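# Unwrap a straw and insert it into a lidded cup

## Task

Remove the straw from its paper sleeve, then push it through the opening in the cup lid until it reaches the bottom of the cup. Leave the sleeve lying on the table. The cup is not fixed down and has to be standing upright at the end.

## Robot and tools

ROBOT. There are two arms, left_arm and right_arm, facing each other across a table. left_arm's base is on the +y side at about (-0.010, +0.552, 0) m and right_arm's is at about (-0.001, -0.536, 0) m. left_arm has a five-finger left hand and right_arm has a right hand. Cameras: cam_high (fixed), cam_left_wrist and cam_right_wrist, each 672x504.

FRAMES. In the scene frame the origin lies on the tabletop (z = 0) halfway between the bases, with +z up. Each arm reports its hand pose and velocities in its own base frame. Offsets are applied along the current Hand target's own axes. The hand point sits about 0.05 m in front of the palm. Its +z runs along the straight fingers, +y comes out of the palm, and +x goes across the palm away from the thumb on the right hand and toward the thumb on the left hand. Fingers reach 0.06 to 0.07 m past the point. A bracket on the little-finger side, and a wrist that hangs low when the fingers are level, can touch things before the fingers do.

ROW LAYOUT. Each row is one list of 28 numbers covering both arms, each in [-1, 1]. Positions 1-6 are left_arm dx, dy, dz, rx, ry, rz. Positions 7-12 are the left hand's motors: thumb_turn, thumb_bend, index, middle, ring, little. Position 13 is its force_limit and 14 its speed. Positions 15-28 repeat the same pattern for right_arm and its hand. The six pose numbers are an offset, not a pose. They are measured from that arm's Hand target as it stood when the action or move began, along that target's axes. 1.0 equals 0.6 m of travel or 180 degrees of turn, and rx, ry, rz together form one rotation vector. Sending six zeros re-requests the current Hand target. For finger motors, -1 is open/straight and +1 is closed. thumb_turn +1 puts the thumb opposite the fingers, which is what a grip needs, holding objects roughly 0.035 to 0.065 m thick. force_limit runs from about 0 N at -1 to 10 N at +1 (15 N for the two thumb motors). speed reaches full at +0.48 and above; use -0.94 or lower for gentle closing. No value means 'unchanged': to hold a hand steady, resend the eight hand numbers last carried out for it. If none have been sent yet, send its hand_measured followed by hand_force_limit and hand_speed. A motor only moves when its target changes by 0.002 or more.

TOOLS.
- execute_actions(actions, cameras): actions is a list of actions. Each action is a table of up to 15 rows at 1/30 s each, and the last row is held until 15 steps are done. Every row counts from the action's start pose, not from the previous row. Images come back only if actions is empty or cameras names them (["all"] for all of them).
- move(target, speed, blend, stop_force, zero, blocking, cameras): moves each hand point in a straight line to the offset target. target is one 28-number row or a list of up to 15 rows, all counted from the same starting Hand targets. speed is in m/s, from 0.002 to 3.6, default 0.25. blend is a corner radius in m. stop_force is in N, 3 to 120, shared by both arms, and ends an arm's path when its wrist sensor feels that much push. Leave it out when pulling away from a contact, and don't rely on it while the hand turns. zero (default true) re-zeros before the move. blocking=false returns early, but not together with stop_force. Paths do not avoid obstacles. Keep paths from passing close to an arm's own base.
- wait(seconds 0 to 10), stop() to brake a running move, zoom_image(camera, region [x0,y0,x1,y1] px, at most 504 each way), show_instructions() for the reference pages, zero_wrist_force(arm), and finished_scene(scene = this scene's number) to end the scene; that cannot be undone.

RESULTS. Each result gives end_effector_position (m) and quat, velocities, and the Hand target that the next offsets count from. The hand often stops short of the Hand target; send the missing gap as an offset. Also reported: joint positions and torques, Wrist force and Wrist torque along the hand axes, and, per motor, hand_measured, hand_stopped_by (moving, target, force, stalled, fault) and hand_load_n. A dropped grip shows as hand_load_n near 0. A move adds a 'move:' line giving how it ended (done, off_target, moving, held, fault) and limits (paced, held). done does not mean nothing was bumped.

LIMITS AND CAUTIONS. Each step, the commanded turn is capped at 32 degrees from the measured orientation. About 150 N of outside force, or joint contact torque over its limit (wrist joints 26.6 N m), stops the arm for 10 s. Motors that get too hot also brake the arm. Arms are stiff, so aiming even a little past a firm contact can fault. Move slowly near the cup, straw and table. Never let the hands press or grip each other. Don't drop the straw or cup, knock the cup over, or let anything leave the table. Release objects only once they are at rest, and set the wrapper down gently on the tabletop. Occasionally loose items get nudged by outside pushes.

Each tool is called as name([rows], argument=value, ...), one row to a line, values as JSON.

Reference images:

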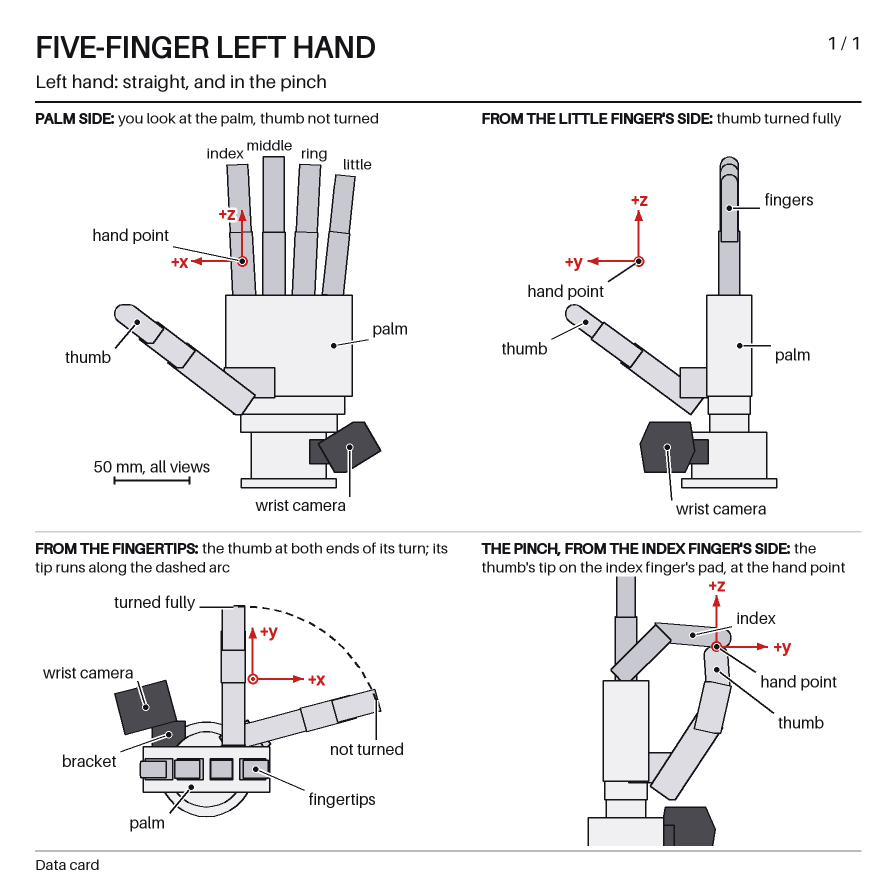

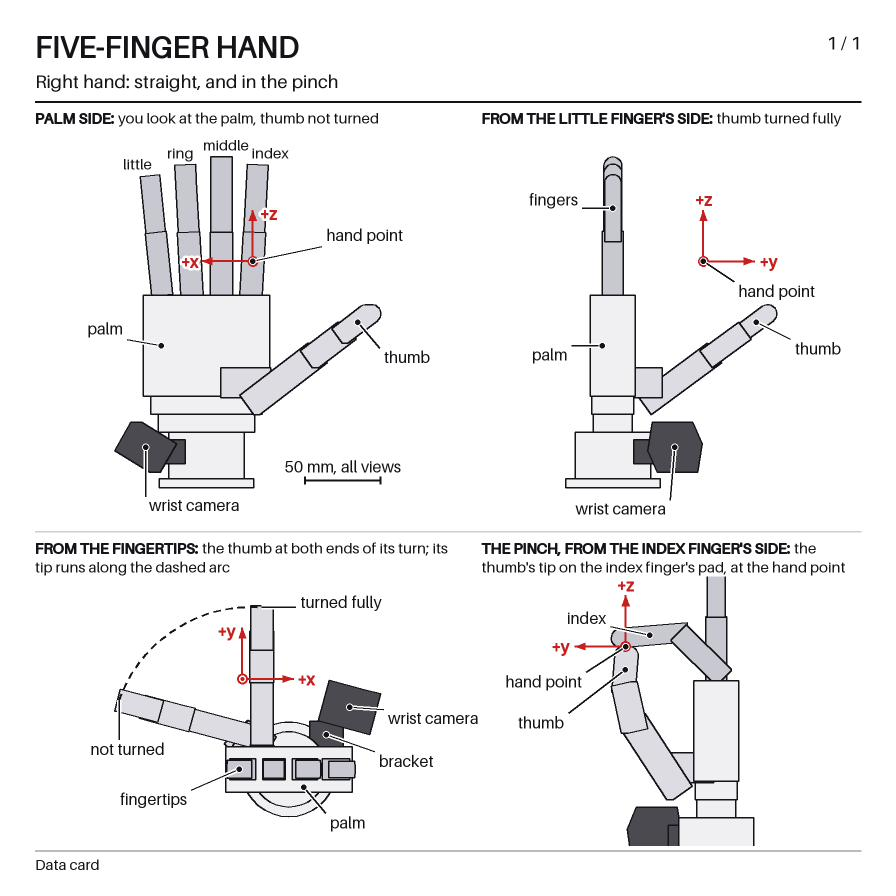

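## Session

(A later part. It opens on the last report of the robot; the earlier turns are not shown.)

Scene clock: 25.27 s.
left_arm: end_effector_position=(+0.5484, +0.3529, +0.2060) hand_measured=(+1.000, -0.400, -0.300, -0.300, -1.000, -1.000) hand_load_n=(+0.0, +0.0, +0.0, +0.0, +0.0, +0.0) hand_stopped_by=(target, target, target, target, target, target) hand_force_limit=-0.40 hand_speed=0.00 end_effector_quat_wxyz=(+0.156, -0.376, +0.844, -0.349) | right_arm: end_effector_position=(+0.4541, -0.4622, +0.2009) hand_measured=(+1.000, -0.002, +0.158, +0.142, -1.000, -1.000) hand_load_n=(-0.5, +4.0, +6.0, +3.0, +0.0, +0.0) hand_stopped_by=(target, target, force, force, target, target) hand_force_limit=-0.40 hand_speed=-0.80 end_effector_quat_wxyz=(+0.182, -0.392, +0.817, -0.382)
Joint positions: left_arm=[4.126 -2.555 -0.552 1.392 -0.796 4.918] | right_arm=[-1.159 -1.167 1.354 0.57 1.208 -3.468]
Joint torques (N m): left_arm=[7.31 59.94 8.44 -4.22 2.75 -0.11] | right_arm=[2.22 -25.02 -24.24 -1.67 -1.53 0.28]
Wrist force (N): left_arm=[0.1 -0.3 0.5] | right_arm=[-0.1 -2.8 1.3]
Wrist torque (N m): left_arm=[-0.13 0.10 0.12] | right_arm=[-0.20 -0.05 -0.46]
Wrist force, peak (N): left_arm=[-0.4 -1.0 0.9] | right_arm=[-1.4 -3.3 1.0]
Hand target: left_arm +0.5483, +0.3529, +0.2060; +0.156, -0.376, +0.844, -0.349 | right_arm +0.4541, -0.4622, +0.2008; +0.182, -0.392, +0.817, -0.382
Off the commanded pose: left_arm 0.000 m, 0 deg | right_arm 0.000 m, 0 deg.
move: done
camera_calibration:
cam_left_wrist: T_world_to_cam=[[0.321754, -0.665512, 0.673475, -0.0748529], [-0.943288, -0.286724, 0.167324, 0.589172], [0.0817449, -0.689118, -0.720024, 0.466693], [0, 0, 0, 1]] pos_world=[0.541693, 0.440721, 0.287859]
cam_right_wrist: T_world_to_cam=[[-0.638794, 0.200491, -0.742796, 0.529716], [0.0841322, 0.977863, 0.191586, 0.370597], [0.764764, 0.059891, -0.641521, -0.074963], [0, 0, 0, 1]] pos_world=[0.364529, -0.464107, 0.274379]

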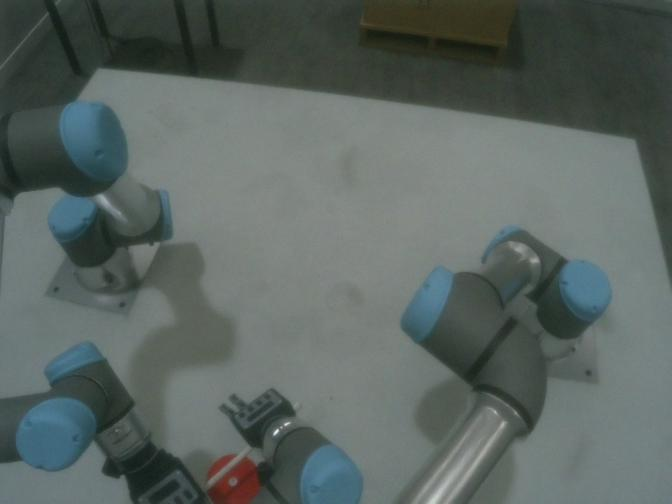

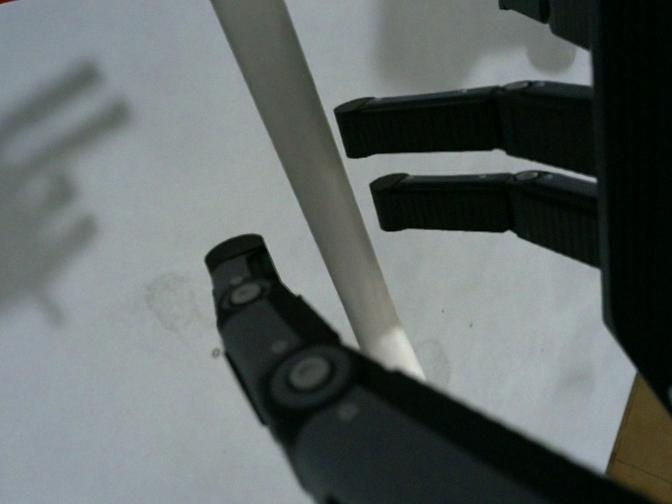

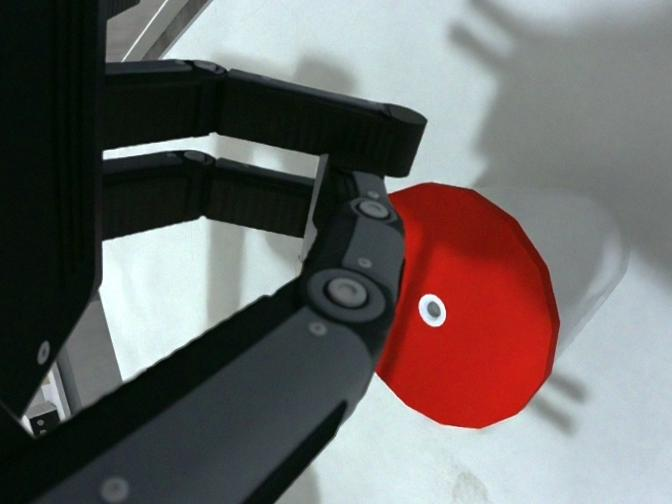

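move([
  [-0.033,0.008,0,0,0,0,1,-0.4,-0.3,-0.3,-1,-1,-0.4,0,0,0,0,0,0,0,1,0,0.6,0.6,-1,-1,-0.4,-0.8],
  [-0.033,0.008,0,0,0,0,1,0.02,-0.3,-0.3,-1,-1,0.4,-0.6,0,0,0,0,0,0,1,0,0.6,0.6,-1,-1,-0.4,-0.8],
  [-0.033,0.008,0,0,0,0,1,0.02,0.6,0.6,-1,-1,0.4,-0.8,0,0,0,0,0,0,1,0,0.6,0.6,-1,-1,-0.4,-0.8],
], cameras=["cam_left_wrist"], speed=0.12)

wait(seconds=1)

Scene clock: 28.47 s.
left_arm: end_effector_position=(+0.5590, +0.3699, +0.2026) hand_measured=(+1.000, +0.018, +0.104, +0.140, -1.000, -1.000) hand_load_n=(+0.0, +3.0, +5.0, +8.5, +0.0, +0.0) hand_stopped_by=(target, target, force, force, target, target) hand_force_limit=0.40 hand_speed=-0.80 end_effector_quat_wxyz=(+0.156, -0.376, +0.844, -0.349) | right_arm: end_effector_position=(+0.4541, -0.4622, +0.2008) hand_measured=(+1.000, -0.002, +0.158, +0.142, -1.000, -1.000) hand_load_n=(-0.5, +4.5, +6.5, +2.0, +0.0, +0.5) hand_stopped_by=(target, target, force, force, target, target) hand_force_limit=-0.40 hand_speed=-0.80 end_effector_quat_wxyz=(+0.182, -0.392, +0.817, -0.382)
Joint positions: left_arm=[4.127 -2.66 -0.358 1.302 -0.796 4.919] | right_arm=[-1.159 -1.167 1.354 0.57 1.208 -3.468]
Joint torques (N m): left_arm=[-10.11 72.41 14.52 -0.56 -0.47 -0.72] | right_arm=[7.5 -26.13 -23.82 -1.41 1.6 1.39]
Wrist force (N): left_arm=[2.1 -0.7 0.2] | right_arm=[2.0 -2.2 1.6]
Wrist torque (N m): left_arm=[-0.15 -0.03 0.13] | right_arm=[-0.19 -0.04 -0.41]
Wrist force, peak (N): left_arm=[2.2 -0.9 0.3] | right_arm=[0.0 -3.1 1.6]
Hand target: left_arm +0.5590, +0.3699, +0.2026; +0.156, -0.376, +0.844, -0.349 | right_arm +0.4541, -0.4622, +0.2008; +0.182, -0.392, +0.817, -0.382
Off the commanded pose: left_arm 0.000 m, 0 deg | right_arm 0.000 m, 0 deg.
move: done
camera_calibration:
cam_left_wrist: T_world_to_cam=[[0.321864, -0.665311, 0.67362, -0.0648536], [-0.943259, -0.286687, 0.16755, 0.604518], [0.0816454, -0.689327, -0.719835, 0.47519], [0, 0, 0, 1]] pos_world=[0.552294, 0.457721, 0.284458]
Images, in order (width x height): cam_left_wrist 672x504.

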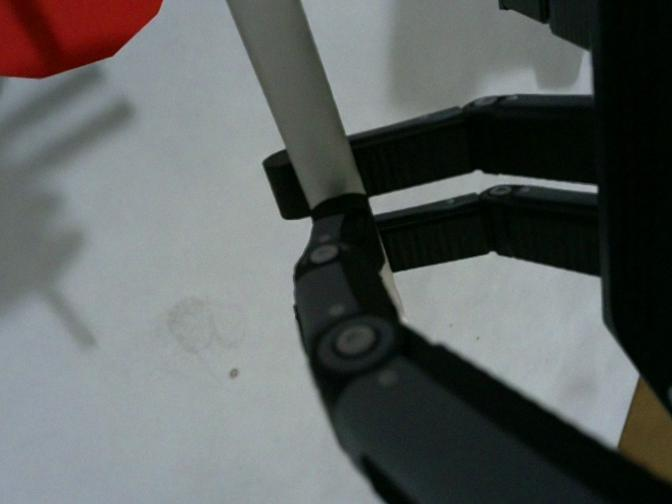

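Scene clock: 29.47 s.
left_arm: end_effector_position=(+0.5590, +0.3699, +0.2026) hand_measured=(+1.000, +0.018, +0.104, +0.140, -1.000, -1.000) hand_load_n=(+0.5, +3.0, +5.5, +8.5, +0.0, +0.0) hand_stopped_by=(target, target, force, force, target, target) hand_force_limit=0.40 hand_speed=-0.80 end_effector_quat_wxyz=(+0.156, -0.376, +0.844, -0.349) | right_arm: end_effector_position=(+0.4541, -0.4622, +0.2008) hand_measured=(+1.000, -0.002, +0.158, +0.142, -1.000, -1.000) hand_load_n=(-0.5, +4.5, +6.5, +2.0, +0.0, +0.0) hand_stopped_by=(target, target, force, force, target, target) hand_force_limit=-0.40 hand_speed=-0.80 end_effector_quat_wxyz=(+0.182, -0.392, +0.817, -0.382)
Joint positions: left_arm=[4.127 -2.66 -0.358 1.302 -0.796 4.919] | right_arm=[-1.159 -1.167 1.354 0.57 1.208 -3.468]
Joint torques (N m): left_arm=[-10.34 69.21 11.97 -0.82 0.12 -0.64] | right_arm=[7.76 -28.22 -23.84 -0.92 -0.7 1.37]
Wrist force (N): left_arm=[1.8 -0.5 0.1] | right_arm=[1.9 -2.1 1.7]
Wrist torque (N m): left_arm=[-0.10 0.02 0.10] | right_arm=[-0.20 -0.04 -0.41]
Wrist force, peak (N): left_arm=[2.1 -1.0 -0.1] | right_arm=[2.0 -2.2 1.7]
Hand target: left_arm +0.5590, +0.3699, +0.2026; +0.156, -0.376, +0.844, -0.349 | right_arm +0.4541, -0.4622, +0.2008; +0.182, -0.392, +0.817, -0.382
Off the commanded pose: left_arm 0.000 m, 0 deg | right_arm 0.000 m, 0 deg.
wait: 1.00 s; at rest by 0.17 s

move(target=[0.07,0.0,0,0,0,0,1,0.02,0.6,0.6,-1,-1,0.4,-0.8,0,0,0,0,0,0,1,0,0.6,0.6,-1,-1,-0.4,-0.8], cameras=["cam_left_wrist","cam_right_wrist"], speed=0.05)

Scene clock: 30.97 s.
left_arm: end_effector_position=(+0.5309, +0.3387, +0.2026) hand_measured=(+1.000, +0.018, +0.104, +0.140, -1.000, -1.000) hand_load_n=(-1.0, +2.5, +0.5, +10.5, +0.0, +0.0) hand_stopped_by=(target, target, force, force, target, target) hand_force_limit=0.40 hand_speed=-0.80 end_effector_quat_wxyz=(+0.156, -0.376, +0.844, -0.349) | right_arm: end_effector_position=(+0.4541, -0.4622, +0.2008) hand_measured=(+1.000, +0.000, +0.160, +0.142, -1.000, -1.000) hand_load_n=(+0.0, +0.5, +0.0, +0.0, +0.0, +0.0) hand_stopped_by=(target, target, force, force, target, target) hand_force_limit=-0.40 hand_speed=-0.80 end_effector_quat_wxyz=(+0.182, -0.392, +0.817, -0.382)
Joint positions: left_arm=[4.137 -2.465 -0.732 1.472 -0.798 4.933] | right_arm=[-1.159 -1.167 1.354 0.57 1.208 -3.468]
Joint torques (N m): left_arm=[-5.05 52.24 9.35 -3.96 0 -0.97] | right_arm=[6.01 -29.19 -23.15 -0.15 -2.41 1.34]
Wrist force (N): left_arm=[-0.2 -0.7 0.5] | right_arm=[-0.1 -2.8 1.1]
Wrist torque (N m): left_arm=[-0.15 0.13 0.01] | right_arm=[-0.18 -0.06 -0.45]
Wrist force, peak (N): left_arm=[-5.5 -0.2 -0.7] | right_arm=[-5.0 -1.3 1.3]
Hand target: left_arm +0.5310, +0.3386, +0.2026; +0.156, -0.376, +0.844, -0.349 | right_arm +0.4541, -0.4622, +0.2008; +0.182, -0.392, +0.817, -0.382
Off the commanded pose: left_arm 0.000 m, 0 deg | right_arm 0.000 m, 0 deg.
move: done
camera_calibration:
cam_left_wrist: T_world_to_cam=[[0.321902, -0.665373, 0.673542, -0.0765391], [-0.943238, -0.286804, 0.16747, 0.56914], [0.0817444, -0.689219, -0.719927, 0.456047], [0, 0, 0, 1]] pos_world=[0.524193, 0.426621, 0.284559]
cam_right_wrist: T_world_to_cam=[[-0.638798, 0.200625, -0.742756, 0.529759], [0.0841463, 0.97783, 0.191751, 0.370541], [0.764759, 0.0599902, -0.641518, -0.0750565], [0, 0, 0, 1]] pos_world=[0.364629, -0.464106, 0.27428]
Images, in order (width x height): cam_left_wrist 672x504, cam_right_wrist 672x504.

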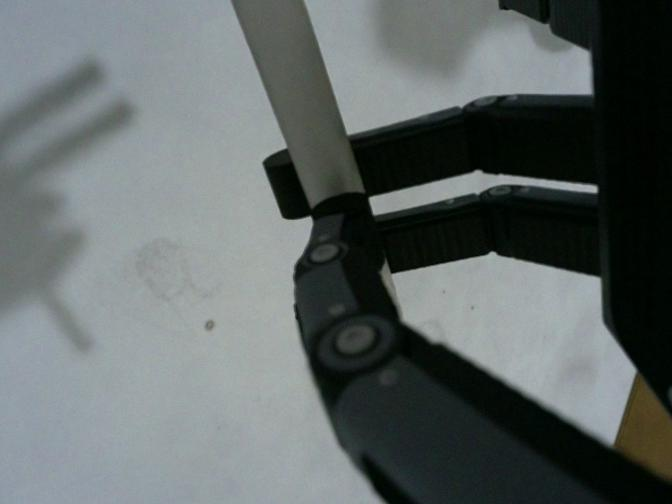

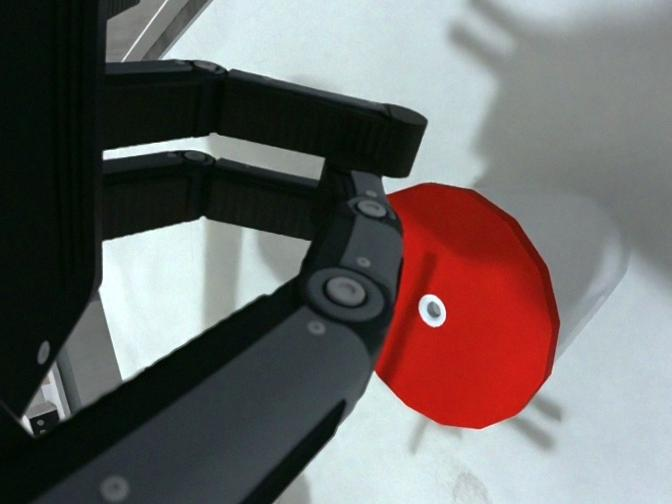

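move([
  [0,0,0,0,0,0,1,0.02,0.6,0.6,-1,-1,0.4,-0.8,0,0,0,0,0,0,1,-0.4,-0.3,-0.3,-1,-1,-0.4,0],
  [-0.07,0.0,0,0,0,0,1,0.02,0.6,0.6,-1,-1,0.4,-0.8,0,0,0,0,0,0,1,-0.4,-0.3,-0.3,-1,-1,-0.4,0],
], cameras=["cam_left_wrist","cam_right_wrist"], speed=0.1)

Scene clock: 32.67 s.
left_arm: end_effector_position=(+0.5591, +0.3698, +0.2025) hand_measured=(+1.000, +0.018, +0.104, +0.140, -1.000, -1.000) hand_load_n=(-0.5, +2.5, +0.5, +10.5, +0.0, +0.0) hand_stopped_by=(target, target, force, force, target, target) hand_force_limit=0.40 hand_speed=-0.80 end_effector_quat_wxyz=(+0.156, -0.376, +0.844, -0.349) | right_arm: end_effector_position=(+0.4542, -0.4622, +0.2008) hand_measured=(+1.000, -0.400, -0.300, -0.300, -1.000, -1.000) hand_load_n=(+0.0, +0.0, +0.0, +0.0, +0.0, +0.0) hand_stopped_by=(target, target, target, target, target, target) hand_force_limit=-0.40 hand_speed=0.00 end_effector_quat_wxyz=(+0.182, -0.392, +0.817, -0.382)
Joint positions: left_arm=[4.127 -2.66 -0.358 1.302 -0.796 4.919] | right_arm=[-1.159 -1.167 1.354 0.57 1.208 -3.468]
Joint torques (N m): left_arm=[1.18 60.1 24 -2.61 1.14 -0.57] | right_arm=[4.95 -33.05 -20.42 0.74 -1.49 1.44]
Wrist force (N): left_arm=[-0.2 -0.1 0.9] | right_arm=[0.0 -2.9 1.6]
Wrist torque (N m): left_arm=[-0.10 0.19 0.05] | right_arm=[-0.21 -0.08 -0.45]
Wrist force, peak (N): left_arm=[0.6 -1.0 0.8] | right_arm=[-0.2 -3.1 1.4]
Hand target: left_arm +0.5590, +0.3699, +0.2026; +0.156, -0.376, +0.844, -0.349 | right_arm +0.4541, -0.4622, +0.2008; +0.182, -0.392, +0.817, -0.382
Off the commanded pose: left_arm 0.000 m, 0 deg | right_arm 0.000 m, 0 deg.
move: done
camera_calibration:
cam_left_wrist: T_world_to_cam=[[0.321753, -0.665485, 0.673501, -0.0647111], [-0.943314, -0.286499, 0.167562, 0.604553], [0.0814469, -0.689237, -0.719944, 0.475282], [0, 0, 0, 1]] pos_world=[0.552394, 0.457721, 0.284459]
cam_right_wrist: T_world_to_cam=[[-0.638798, 0.200625, -0.742756, 0.529759], [0.0841463, 0.97783, 0.191751, 0.370541], [0.764759, 0.0599902, -0.641518, -0.0750565], [0, 0, 0, 1]] pos_world=[0.364629, -0.464106, 0.27428]
Images, in order (width x height): cam_left_wrist 672x504, cam_right_wrist 672x504.

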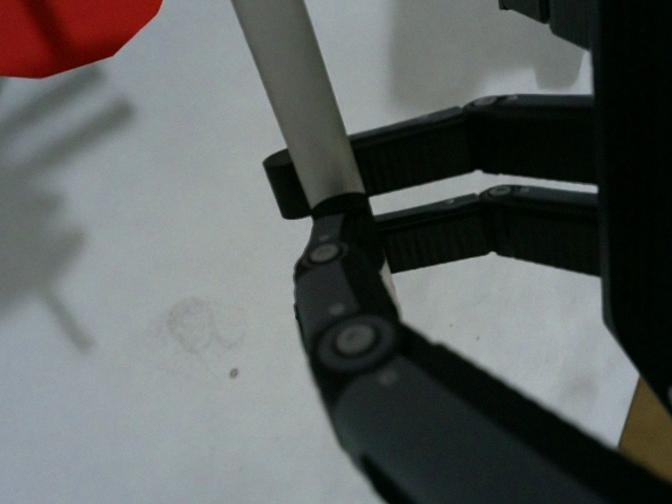

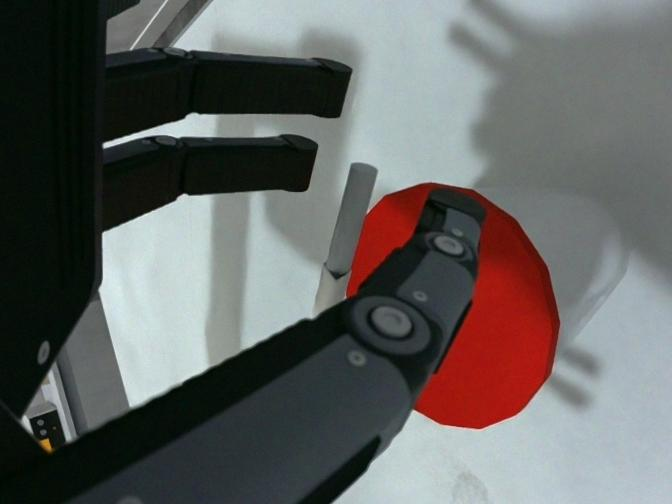

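move([
  [0,0,0,0,0,0,1,0.02,0.6,0.6,-1,-1,0.4,-0.8,0,0.008,0,0,0,0,1,-0.4,-0.3,-0.3,-1,-1,-0.4,0],
  [0,0,0,0,0,0,1,0.02,0.6,0.6,-1,-1,0.4,-0.8,0,0.008,0,0,0,0,1,0.02,-0.3,-0.3,-1,-1,0.5,-0.6],
  [0,0,0,0,0,0,1,0.02,0.6,0.6,-1,-1,0.4,-0.8,0,0.008,0,0,0,0,1,0.02,0.6,0.6,-1,-1,0.5,-0.8],
], cameras=["cam_right_wrist"], speed=0.1)

Scene clock: 35.80 s.
left_arm: end_effector_position=(+0.5590, +0.3699, +0.2026) hand_measured=(+1.000, +0.018, +0.104, +0.140, -1.000, -1.000) hand_load_n=(-0.5, +1.5, +1.0, +10.0, +0.0, +0.0) hand_stopped_by=(target, target, force, force, target, target) hand_force_limit=0.40 hand_speed=-0.80 end_effector_quat_wxyz=(+0.156, -0.376, +0.844, -0.349) | right_arm: end_effector_position=(+0.4517, -0.4603, +0.1971) hand_measured=(+1.000, +0.018, +0.158, +0.140, -1.000, -1.000) hand_load_n=(+0.0, +4.5, +12.0, +7.0, +0.0, +0.0) hand_stopped_by=(target, target, force, force, target, target) hand_force_limit=0.50 hand_speed=-0.80 end_effector_quat_wxyz=(+0.182, -0.392, +0.817, -0.382)
Joint positions: left_arm=[4.127 -2.66 -0.358 1.302 -0.796 4.919] | right_arm=[-1.162 -1.172 1.372 0.559 1.206 -3.47]
Joint torques (N m): left_arm=[7.21 73.22 9.7 -0.44 3.37 -0.6] | right_arm=[6.01 -24.62 -23.56 1.97 2.23 1.27]
Wrist force (N): left_arm=[0.5 -0.3 0.9] | right_arm=[0.6 -2.9 1.7]
Wrist torque (N m): left_arm=[-0.10 0.17 0.05] | right_arm=[-0.20 -0.01 -0.44]
Wrist force, peak (N): left_arm=[0.5 -0.5 1.2] | right_arm=[0.7 -3.0 1.6]
Hand target: left_arm +0.5590, +0.3699, +0.2026; +0.156, -0.376, +0.844, -0.349 | right_arm +0.4517, -0.4603, +0.1971; +0.182, -0.392, +0.817, -0.382
Off the commanded pose: left_arm 0.000 m, 0 deg | right_arm 0.000 m, 0 deg.
move: done
camera_calibration:
cam_right_wrist: T_world_to_cam=[[-0.638798, 0.200625, -0.742756, 0.525096], [0.0841463, 0.97783, 0.191751, 0.369595], [0.764759, 0.0599902, -0.641518, -0.0757086], [0, 0, 0, 1]] pos_world=[0.362229, -0.462206, 0.27058]
Images, in order (width x height): cam_right_wrist 672x504.

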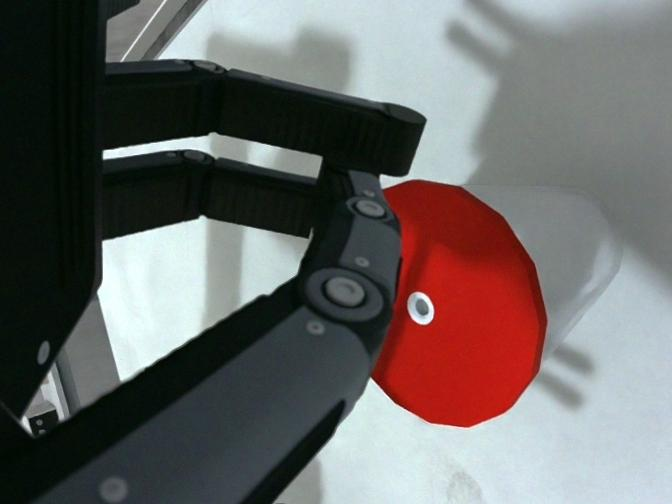

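move(target=[0.07,0.0,0,0,0,0,1,0.02,0.6,0.6,-1,-1,0.4,-0.8,0,0,0,0,0,0,1,0.02,0.6,0.6,-1,-1,0.5,-0.8], cameras=["cam_left_wrist","cam_right_wrist"], speed=0.05)

Scene clock: 37.23 s.
left_arm: end_effector_position=(+0.5309, +0.3387, +0.2026) hand_measured=(+1.000, +0.020, +0.104, +0.140, -1.000, -1.000) hand_load_n=(-1.5, +0.5, +0.0, +8.5, +0.0, +0.0) hand_stopped_by=(target, target, force, force, target, target) hand_force_limit=0.40 hand_speed=-0.80 end_effector_quat_wxyz=(+0.156, -0.376, +0.844, -0.349) | right_arm: end_effector_position=(+0.4518, -0.4603, +0.1971) hand_measured=(+1.000, +0.018, +0.158, +0.140, -1.000, -1.000) hand_load_n=(+2.5, +6.5, +15.0, +6.0, +0.0, +0.0) hand_stopped_by=(target, target, force, force, target, target) hand_force_limit=0.50 hand_speed=-0.80 end_effector_quat_wxyz=(+0.182, -0.392, +0.817, -0.382)
Joint positions: left_arm=[4.137 -2.465 -0.732 1.472 -0.798 4.933] | right_arm=[-1.162 -1.172 1.372 0.559 1.206 -3.47]
Joint torques (N m): left_arm=[-6.23 51.82 10.42 -3.42 2.7 -1.37] | right_arm=[-1.67 -25.92 -22.55 -1.44 2.33 0.02]
Wrist force (N): left_arm=[-1.3 -1.4 0.9] | right_arm=[-1.6 -3.1 1.8]
Wrist torque (N m): left_arm=[-0.15 0.11 0.05] | right_arm=[-0.18 0.06 -0.43]
Wrist force, peak (N): left_arm=[-10.5 0.6 0.5] | right_arm=[-9.9 -2.5 1.1]
Hand target: left_arm +0.5310, +0.3386, +0.2026; +0.156, -0.376, +0.844, -0.349 | right_arm +0.4517, -0.4603, +0.1971; +0.182, -0.392, +0.817, -0.382
Off the commanded pose: left_arm 0.000 m, 0 deg | right_arm 0.000 m, 0 deg.
move: done
camera_calibration:
cam_left_wrist: T_world_to_cam=[[0.321905, -0.665395, 0.673519, -0.0765249], [-0.943245, -0.286739, 0.167539, 0.569097], [0.081645, -0.689225, -0.719933, 0.456103], [0, 0, 0, 1]] pos_world=[0.524194, 0.426621, 0.284559]
cam_right_wrist: T_world_to_cam=[[-0.638798, 0.200625, -0.742756, 0.525096], [0.0841463, 0.97783, 0.191751, 0.369595], [0.764759, 0.0599902, -0.641518, -0.0757086], [0, 0, 0, 1]] pos_world=[0.362229, -0.462206, 0.27058]
Images, in order (width x height): cam_left_wrist 672x504, cam_right_wrist 672x504.

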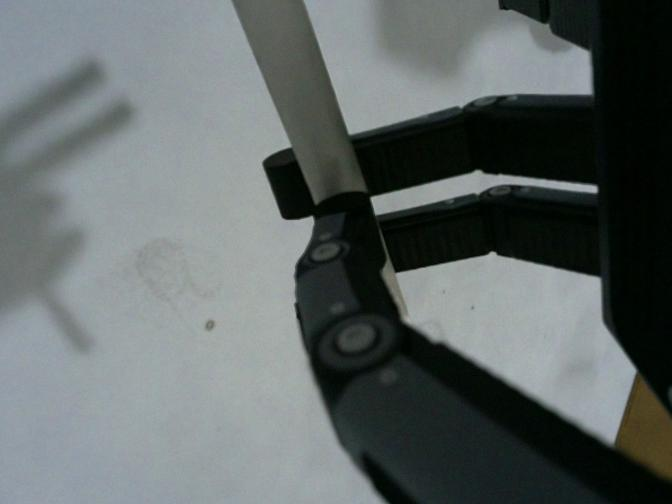

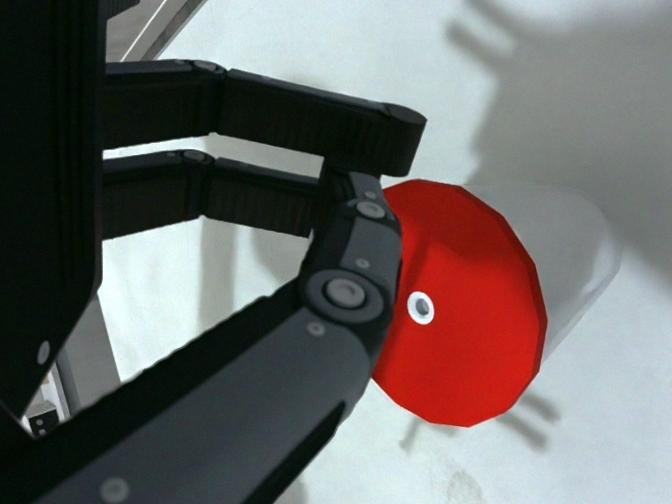

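move(target=[0.3,0.0,0,0,0,0,1,0.02,0.6,0.6,-1,-1,0.4,-0.8,0,0,0,0,0,0,1,0.02,0.6,0.6,-1,-1,0.5,-0.8], cameras=["all"], speed=0.15)

Scene clock: 39.23 s.
left_arm: end_effector_position=(+0.4106, +0.2049, +0.2025) hand_measured=(+1.000, +0.020, +0.104, +0.140, -1.000, -1.000) hand_load_n=(+0.0, +0.0, +0.0, +0.0, +0.0, +0.0) hand_stopped_by=(target, target, force, force, target, target) hand_force_limit=0.40 hand_speed=-0.80 end_effector_quat_wxyz=(+0.156, -0.376, +0.844, -0.349) | right_arm: end_effector_position=(+0.4517, -0.4603, +0.1971) hand_measured=(+1.000, +0.018, +0.158, +0.140, -1.000, -1.000) hand_load_n=(+0.5, +5.5, +10.0, +7.5, +0.0, -0.5) hand_stopped_by=(target, target, force, force, target, target) hand_force_limit=0.50 hand_speed=-0.80 end_effector_quat_wxyz=(+0.182, -0.392, +0.817, -0.382)
Joint positions: left_arm=[4.201 -1.992 -1.54 1.747 -0.81 5.019] | right_arm=[-1.162 -1.172 1.372 0.559 1.206 -3.47]
Joint torques (N m): left_arm=[-10.54 46.02 8.37 -4.15 3.34 -0.91] | right_arm=[-11.85 -28.23 -21.87 2.58 2.38 -1.43]
Wrist force (N): left_arm=[-0.4 -1.1 0.5] | right_arm=[0.0 -2.9 1.4]
Wrist torque (N m): left_arm=[-0.20 0.14 0.03] | right_arm=[-0.21 -0.07 -0.47]
Wrist force, peak (N): left_arm=[-10.5 -1.3 0.8] | right_arm=[-9.1 -3.0 1.7]
Hand target: left_arm +0.4106, +0.2048, +0.2025; +0.156, -0.376, +0.844, -0.349 | right_arm +0.4517, -0.4603, +0.1971; +0.182, -0.392, +0.817, -0.382
Off the commanded pose: left_arm 0.000 m, 0 deg | right_arm 0.000 m, 0 deg.
move: done
camera_calibration:
cam_left_wrist: T_world_to_cam=[[0.322021, -0.665265, 0.673591, -0.126867], [-0.943205, -0.286798, 0.167662, 0.41723], [0.0816447, -0.689326, -0.719836, 0.373496], [0, 0, 0, 1]] pos_world=[0.403893, 0.292721, 0.284359]
cam_right_wrist: T_world_to_cam=[[-0.638798, 0.200625, -0.742756, 0.525096], [0.0841463, 0.97783, 0.191751, 0.369595], [0.764759, 0.0599902, -0.641518, -0.0757086], [0, 0, 0, 1]] pos_world=[0.362229, -0.462206, 0.27058]

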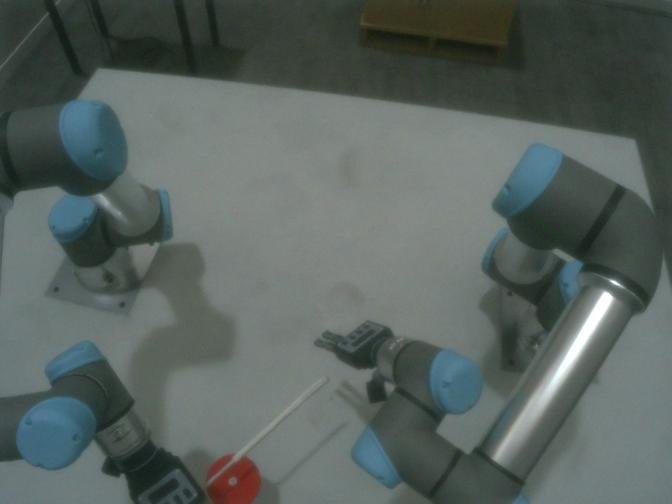

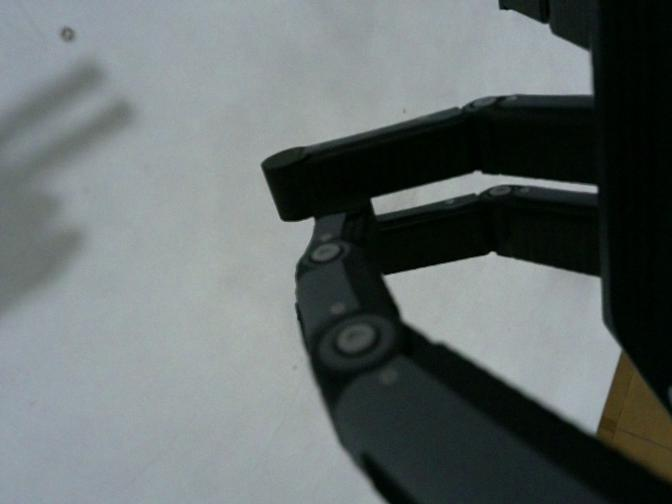

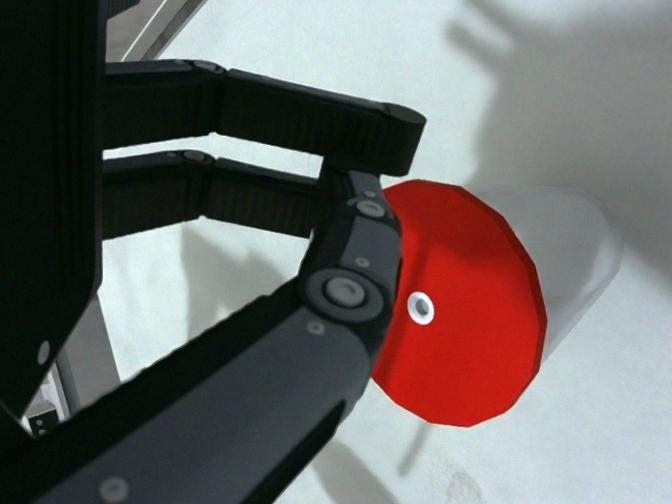

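zoom_image(camera="cam_high", region=[150, 350, 350, 504])

Scaled by 2.520 from the camera's 672x504 image, which has a finer 960x720 frame.

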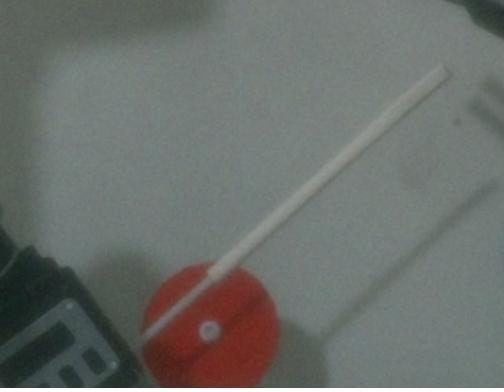

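move([
  [0,0,0,0,0,0,1,-0.5,-0.3,-0.3,-1,-1,0.4,0,0,0,0,0,0,0,1,0.02,0.6,0.6,-1,-1,0.5,-0.8],
  [-0.215,0,0,0,0,0,1,-0.5,-0.3,-0.3,-1,-1,0.4,0,0,0,0,0,0,0,1,0.02,0.6,0.6,-1,-1,0.5,-0.8],
], cameras=["all"], speed=0.15)

Scene clock: 44.00 s.
left_arm: end_effector_position=(+0.4969, +0.3006, +0.2026) hand_measured=(+1.000, -0.500, -0.300, -0.300, -1.000, -1.000) hand_load_n=(+0.0, +0.0, +0.0, +0.0, +0.0, +0.0) hand_stopped_by=(target, target, target, target, target, target) hand_force_limit=0.40 hand_speed=0.00 end_effector_quat_wxyz=(+0.156, -0.376, +0.844, -0.349) end_effector_velocity=(+0.000, +0.002, +0.001) end_effector_angular_velocity=(+0.004, -0.004, +0.002) | right_arm: end_effector_position=(+0.4517, -0.4603, +0.1971) hand_measured=(+1.000, +0.018, +0.158, +0.140, -1.000, -1.000) hand_load_n=(+0.5, +5.5, +10.0, +8.0, +0.0, -0.5) hand_stopped_by=(target, target, force, force, target, target) hand_force_limit=0.50 hand_speed=-0.80 end_effector_quat_wxyz=(+0.182, -0.392, +0.817, -0.382)
Joint positions: left_arm=[4.151 -2.306 -1.021 1.588 -0.8 4.952] | right_arm=[-1.162 -1.172 1.372 0.559 1.206 -3.47]
Joint velocities: left_arm=[0.002 0 0.005 0 0.001 0] | right_arm=[within noise]
Joint torques (N m): left_arm=[6.78 40.77 24.11 -2.08 -1.66 1.21] | right_arm=[-11.62 -32.97 -18.64 2.75 2.23 -1.53]
Wrist force (N): left_arm=[0.2 -0.5 1.1] | right_arm=[-0.1 -2.8 1.5]
Wrist torque (N m): left_arm=[-0.19 0.13 0.11] | right_arm=[-0.20 -0.06 -0.47]
Wrist force, peak (N): left_arm=[1.4 -0.8 0.7] | right_arm=[0.1 -3.0 1.5]
Hand target: left_arm +0.4969, +0.3007, +0.2026; +0.156, -0.376, +0.844, -0.349 | right_arm +0.4517, -0.4603, +0.1971; +0.182, -0.392, +0.817, -0.382
Off the commanded pose: left_arm 0.000 m, 0 deg | right_arm 0.000 m, 0 deg.
move: done
camera_calibration:
cam_left_wrist: T_world_to_cam=[[0.321743, -0.665395, 0.673595, -0.0908061], [-0.943301, -0.28661, 0.167447, 0.526122], [0.0816407, -0.689278, -0.719882, 0.432556], [0, 0, 0, 1]] pos_world=[0.490194, 0.388521, 0.284458]
cam_right_wrist: T_world_to_cam=[[-0.638798, 0.200625, -0.742756, 0.525096], [0.0841463, 0.97783, 0.191751, 0.369595], [0.764759, 0.0599902, -0.641518, -0.0757086], [0, 0, 0, 1]] pos_world=[0.362229, -0.462206, 0.27058]

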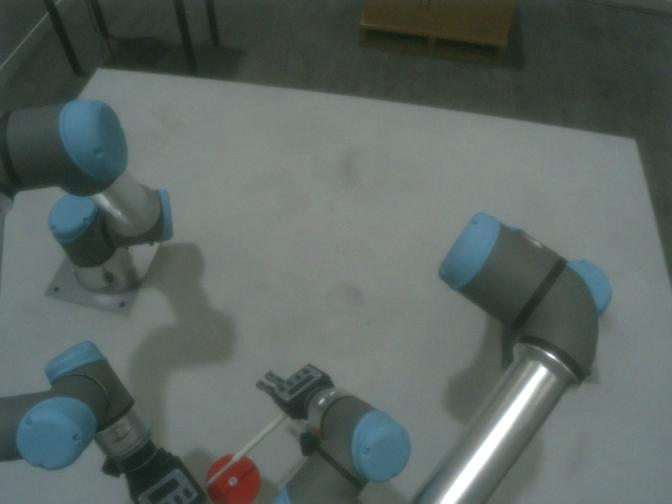

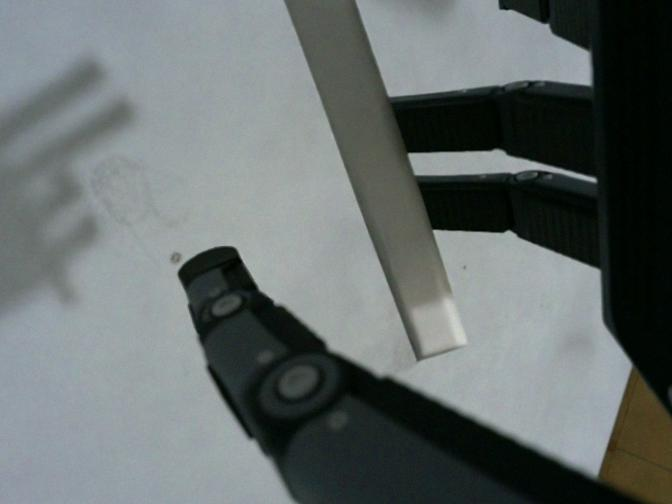

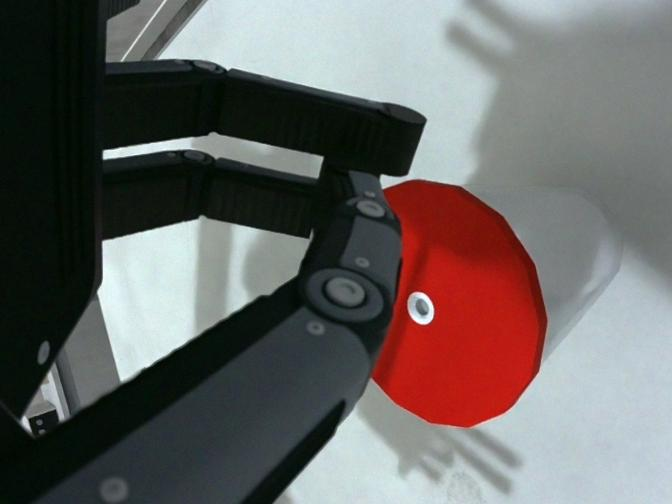

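move([
  [-0.035,-0.019,0,0,0,0,1,-0.5,-0.3,-0.3,-1,-1,0.4,0,0,0,0,0,0,0,1,0.02,0.6,0.6,-1,-1,0.5,-0.8],
  [-0.035,-0.019,0,0,0,0,1,0.03,-0.3,-0.3,-1,-1,0.6,-0.6,0,0,0,0,0,0,1,0.02,0.6,0.6,-1,-1,0.5,-0.8],
  [-0.035,-0.019,0,0,0,0,1,0.03,0.6,0.6,-1,-1,0.6,-0.8,0,0,0,0,0,0,1,0.02,0.6,0.6,-1,-1,0.5,-0.8],
], cameras=["cam_left_wrist"], speed=0.12)

Scene clock: 47.60 s.
left_arm: end_effector_position=(+0.5169, +0.3109, +0.2106) hand_measured=(+1.000, +0.030, +0.250, +0.232, -1.000, -1.000) hand_load_n=(-0.5, +1.5, +10.5, +9.5, +0.0, +0.0) hand_stopped_by=(target, target, force, force, target, target) hand_force_limit=0.60 hand_speed=-0.80 end_effector_quat_wxyz=(+0.156, -0.376, +0.844, -0.349) | right_arm: end_effector_position=(+0.4517, -0.4603, +0.1971) hand_measured=(+1.000, +0.018, +0.158, +0.140, -1.000, -1.000) hand_load_n=(+0.5, +7.0, +11.0, +7.0, +0.0, +0.0) hand_stopped_by=(target, target, force, force, target, target) hand_force_limit=0.50 hand_speed=-0.80 end_effector_quat_wxyz=(+0.182, -0.392, +0.817, -0.382)
Joint positions: left_arm=[4.131 -2.365 -0.891 1.536 -0.797 4.925] | right_arm=[-1.162 -1.172 1.372 0.559 1.206 -3.47]
Joint torques (N m): left_arm=[7.81 65.85 23.53 -1.17 -1.06 1.72] | right_arm=[-11.48 -37.95 -17.81 2.49 2.15 -1.62]
Wrist force (N): left_arm=[0.4 -0.3 1.1] | right_arm=[0.2 -3.2 1.5]
Wrist torque (N m): left_arm=[-0.16 0.12 0.09] | right_arm=[-0.21 -0.05 -0.40]
Wrist force, peak (N): left_arm=[0.3 -0.2 1.5] | right_arm=[0.3 -3.3 1.4]
Hand target: left_arm +0.5169, +0.3109, +0.2106; +0.156, -0.376, +0.844, -0.349 | right_arm +0.4517, -0.4603, +0.1971; +0.182, -0.392, +0.817, -0.382
Off the commanded pose: left_arm 0.000 m, 0 deg | right_arm 0.000 m, 0 deg.
move: done
camera_calibration:
cam_left_wrist: T_world_to_cam=[[0.321895, -0.665302, 0.673615, -0.0959641], [-0.943248, -0.286709, 0.167572, 0.54656], [0.0816452, -0.689327, -0.719835, 0.443857], [0, 0, 0, 1]] pos_world=[0.510194, 0.398821, 0.292558]
Images, in order (width x height): cam_left_wrist 672x504.

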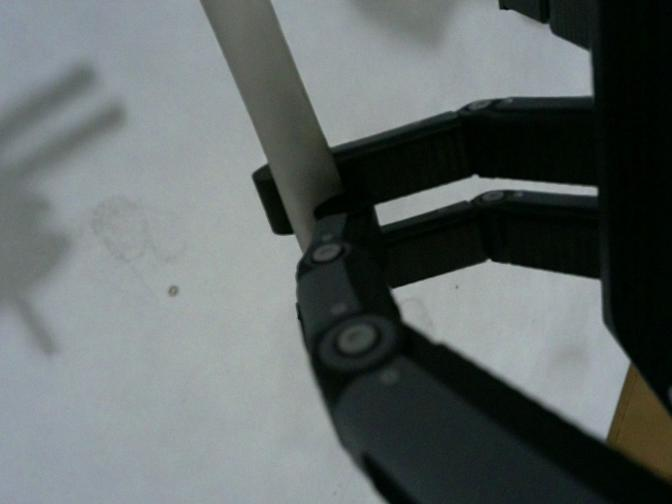

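move(target=[0.07,0.0,0,0,0,0,1,0.03,0.6,0.6,-1,-1,0.6,-0.8,0,0,0,0,0,0,1,0.02,0.6,0.6,-1,-1,0.5,-0.8], cameras=["all"], speed=0.05)

Scene clock: 48.97 s.
left_arm: end_effector_position=(+0.4888, +0.2798, +0.2107) hand_measured=(+1.000, +0.030, +0.250, +0.232, -1.000, -1.000) hand_load_n=(-1.0, +1.5, +9.5, +9.5, +0.0, +0.0) hand_stopped_by=(target, target, force, force, target, target) hand_force_limit=0.60 hand_speed=-0.80 end_effector_quat_wxyz=(+0.156, -0.376, +0.844, -0.349) | right_arm: end_effector_position=(+0.4517, -0.4603, +0.1971) hand_measured=(+1.000, +0.018, +0.158, +0.140, -1.000, -1.000) hand_load_n=(+1.0, +6.0, +11.5, +7.0, +0.0, +0.0) hand_stopped_by=(target, target, force, force, target, target) hand_force_limit=0.50 hand_speed=-0.80 end_effector_quat_wxyz=(+0.182, -0.392, +0.817, -0.382)
Joint positions: left_arm=[4.143 -2.246 -1.101 1.616 -0.799 4.941] | right_arm=[-1.162 -1.172 1.372 0.559 1.206 -3.47]
Joint torques (N m): left_arm=[-7.52 40.37 12.01 -4.62 0.59 -0.81] | right_arm=[-10.61 -38 -16.6 2.55 2.41 -1.59]
Wrist force (N): left_arm=[0.4 -0.9 1.0] | right_arm=[0.4 -3.1 1.6]
Wrist torque (N m): left_arm=[-0.16 0.15 0.06] | right_arm=[-0.22 -0.03 -0.43]
Wrist force, peak (N): left_arm=[-1.5 0.3 1.4] | right_arm=[-1.0 -3.3 1.3]
Hand target: left_arm +0.4888, +0.2797, +0.2106; +0.156, -0.376, +0.844, -0.349 | right_arm +0.4517, -0.4603, +0.1971; +0.182, -0.392, +0.817, -0.382
Off the commanded pose: left_arm 0.000 m, 0 deg | right_arm 0.000 m, 0 deg.
move: done
camera_calibration:
cam_left_wrist: T_world_to_cam=[[0.321911, -0.665465, 0.673446, -0.107543], [-0.943234, -0.286834, 0.167437, 0.511094], [0.0817442, -0.689117, -0.720025, 0.424583], [0, 0, 0, 1]] pos_world=[0.481993, 0.36762, 0.292559]
cam_right_wrist: T_world_to_cam=[[-0.638798, 0.200625, -0.742756, 0.525096], [0.0841463, 0.97783, 0.191751, 0.369595], [0.764759, 0.0599902, -0.641518, -0.0757086], [0, 0, 0, 1]] pos_world=[0.362229, -0.462206, 0.27058]

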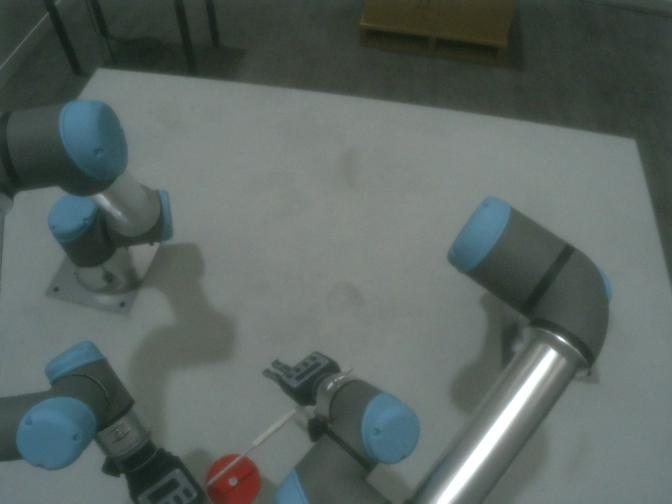

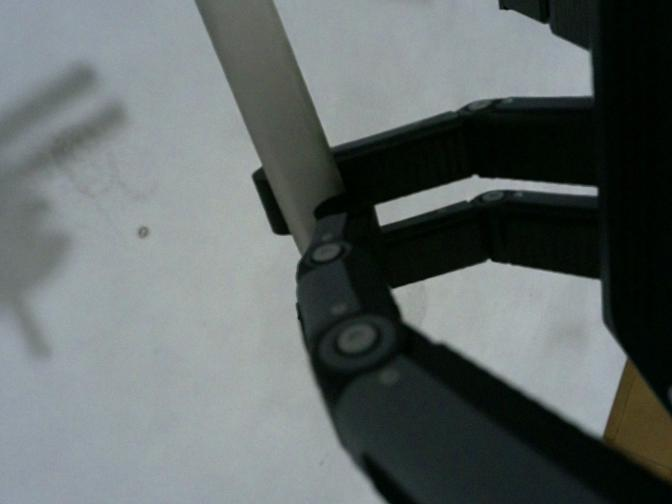

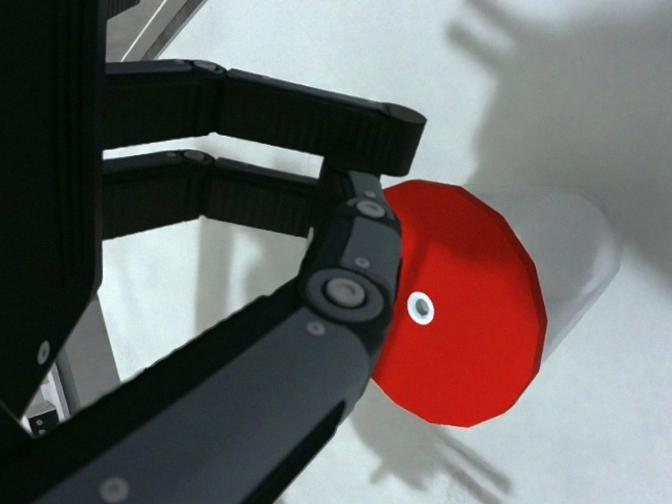

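move(target=[0.33,0.0,0,0,0,0,1,0.03,0.6,0.6,-1,-1,0.6,-0.8,0,0,0,0,0,0,1,0.02,0.6,0.6,-1,-1,0.5,-0.8], cameras=["all"], speed=0.12)

zoom_image(camera="cam_high", region=[150, 320, 410, 504])

Scene clock: 51.30 s.
left_arm: end_effector_position=(+0.3564, +0.1326, +0.2105) hand_measured=(+1.000, +0.030, +0.250, +0.232, -1.000, -1.000) hand_load_n=(-0.5, +1.5, +9.5, +9.5, +0.0, +0.0) hand_stopped_by=(target, target, force, force, target, target) hand_force_limit=0.60 hand_speed=-0.80 end_effector_quat_wxyz=(+0.156, -0.376, +0.844, -0.349) | right_arm: end_effector_position=(+0.4517, -0.4603, +0.1971) hand_measured=(+1.000, +0.018, +0.158, +0.140, -1.000, -1.000) hand_load_n=(+0.5, +6.0, +10.0, +8.0, +0.0, +0.0) hand_stopped_by=(target, target, force, force, target, target) hand_force_limit=0.50 hand_speed=-0.80 end_effector_quat_wxyz=(+0.182, -0.392, +0.817, -0.382)
Joint positions: left_arm=[4.235 -1.783 -1.813 1.779 -0.817 5.065] | right_arm=[-1.162 -1.172 1.372 0.559 1.206 -3.47]
Joint torques (N m): left_arm=[-11.06 33.51 7.31 -4.8 3.39 -0.77] | right_arm=[-9.38 -39.42 -15.46 2.12 2.26 -1.59]
Wrist force (N): left_arm=[-0.1 -0.8 0.5] | right_arm=[-0.1 -3.0 1.3]
Wrist torque (N m): left_arm=[-0.15 0.08 0.10] | right_arm=[-0.23 -0.06 -0.48]
Wrist force, peak (N): left_arm=[-0.9 -1.2 1.1] | right_arm=[-0.6 -3.2 1.8]
Hand target: left_arm +0.3564, +0.1325, +0.2105; +0.156, -0.376, +0.844, -0.349 | right_arm +0.4517, -0.4603, +0.1971; +0.182, -0.392, +0.817, -0.382
Off the commanded pose: left_arm 0.000 m, 0 deg | right_arm 0.000 m, 0 deg.
move: done
camera_calibration:
cam_left_wrist: T_world_to_cam=[[0.322021, -0.665265, 0.673591, -0.162968], [-0.943205, -0.286798, 0.167662, 0.344015], [0.0816447, -0.689326, -0.719836, 0.333913], [0, 0, 0, 1]] pos_world=[0.349693, 0.220421, 0.292459]
cam_right_wrist: T_world_to_cam=[[-0.638798, 0.200625, -0.742756, 0.525096], [0.0841463, 0.97783, 0.191751, 0.369595], [0.764759, 0.0599902, -0.641518, -0.0757086], [0, 0, 0, 1]] pos_world=[0.362229, -0.462206, 0.27058]

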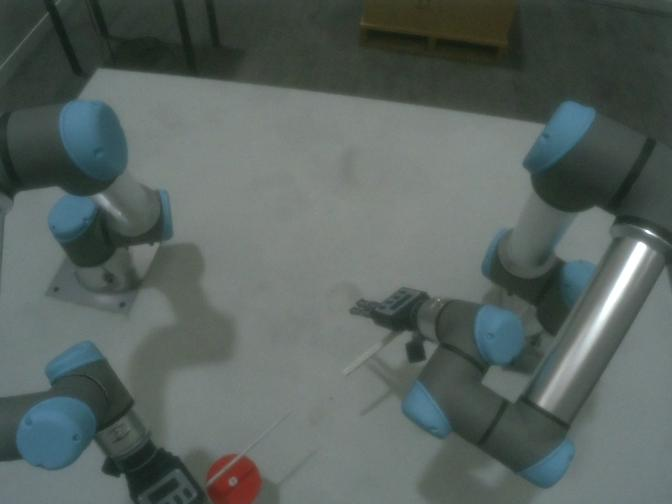

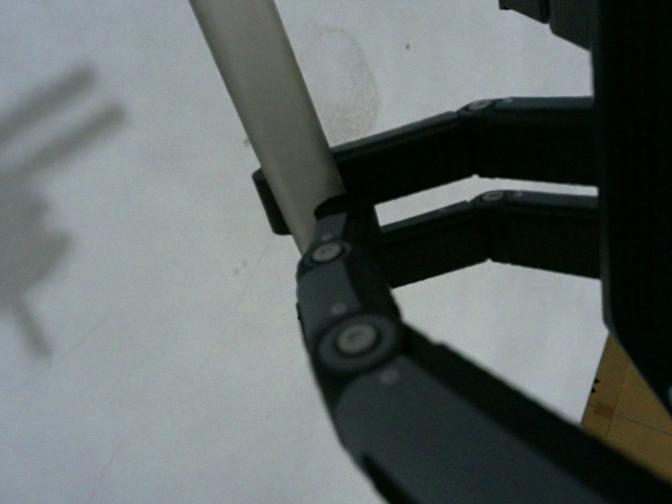

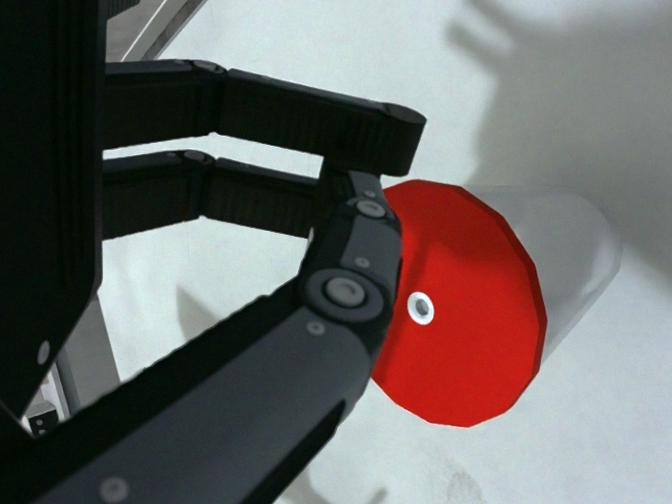

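Scaled by 1.938 from the camera's 672x504 image, which has a finer 960x720 frame.

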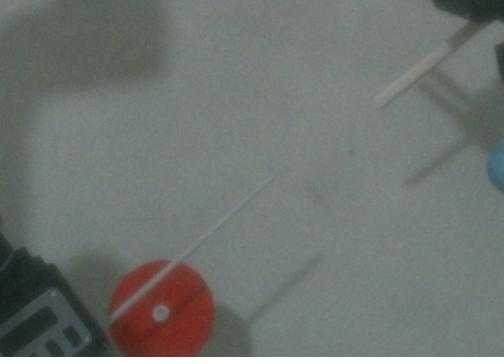

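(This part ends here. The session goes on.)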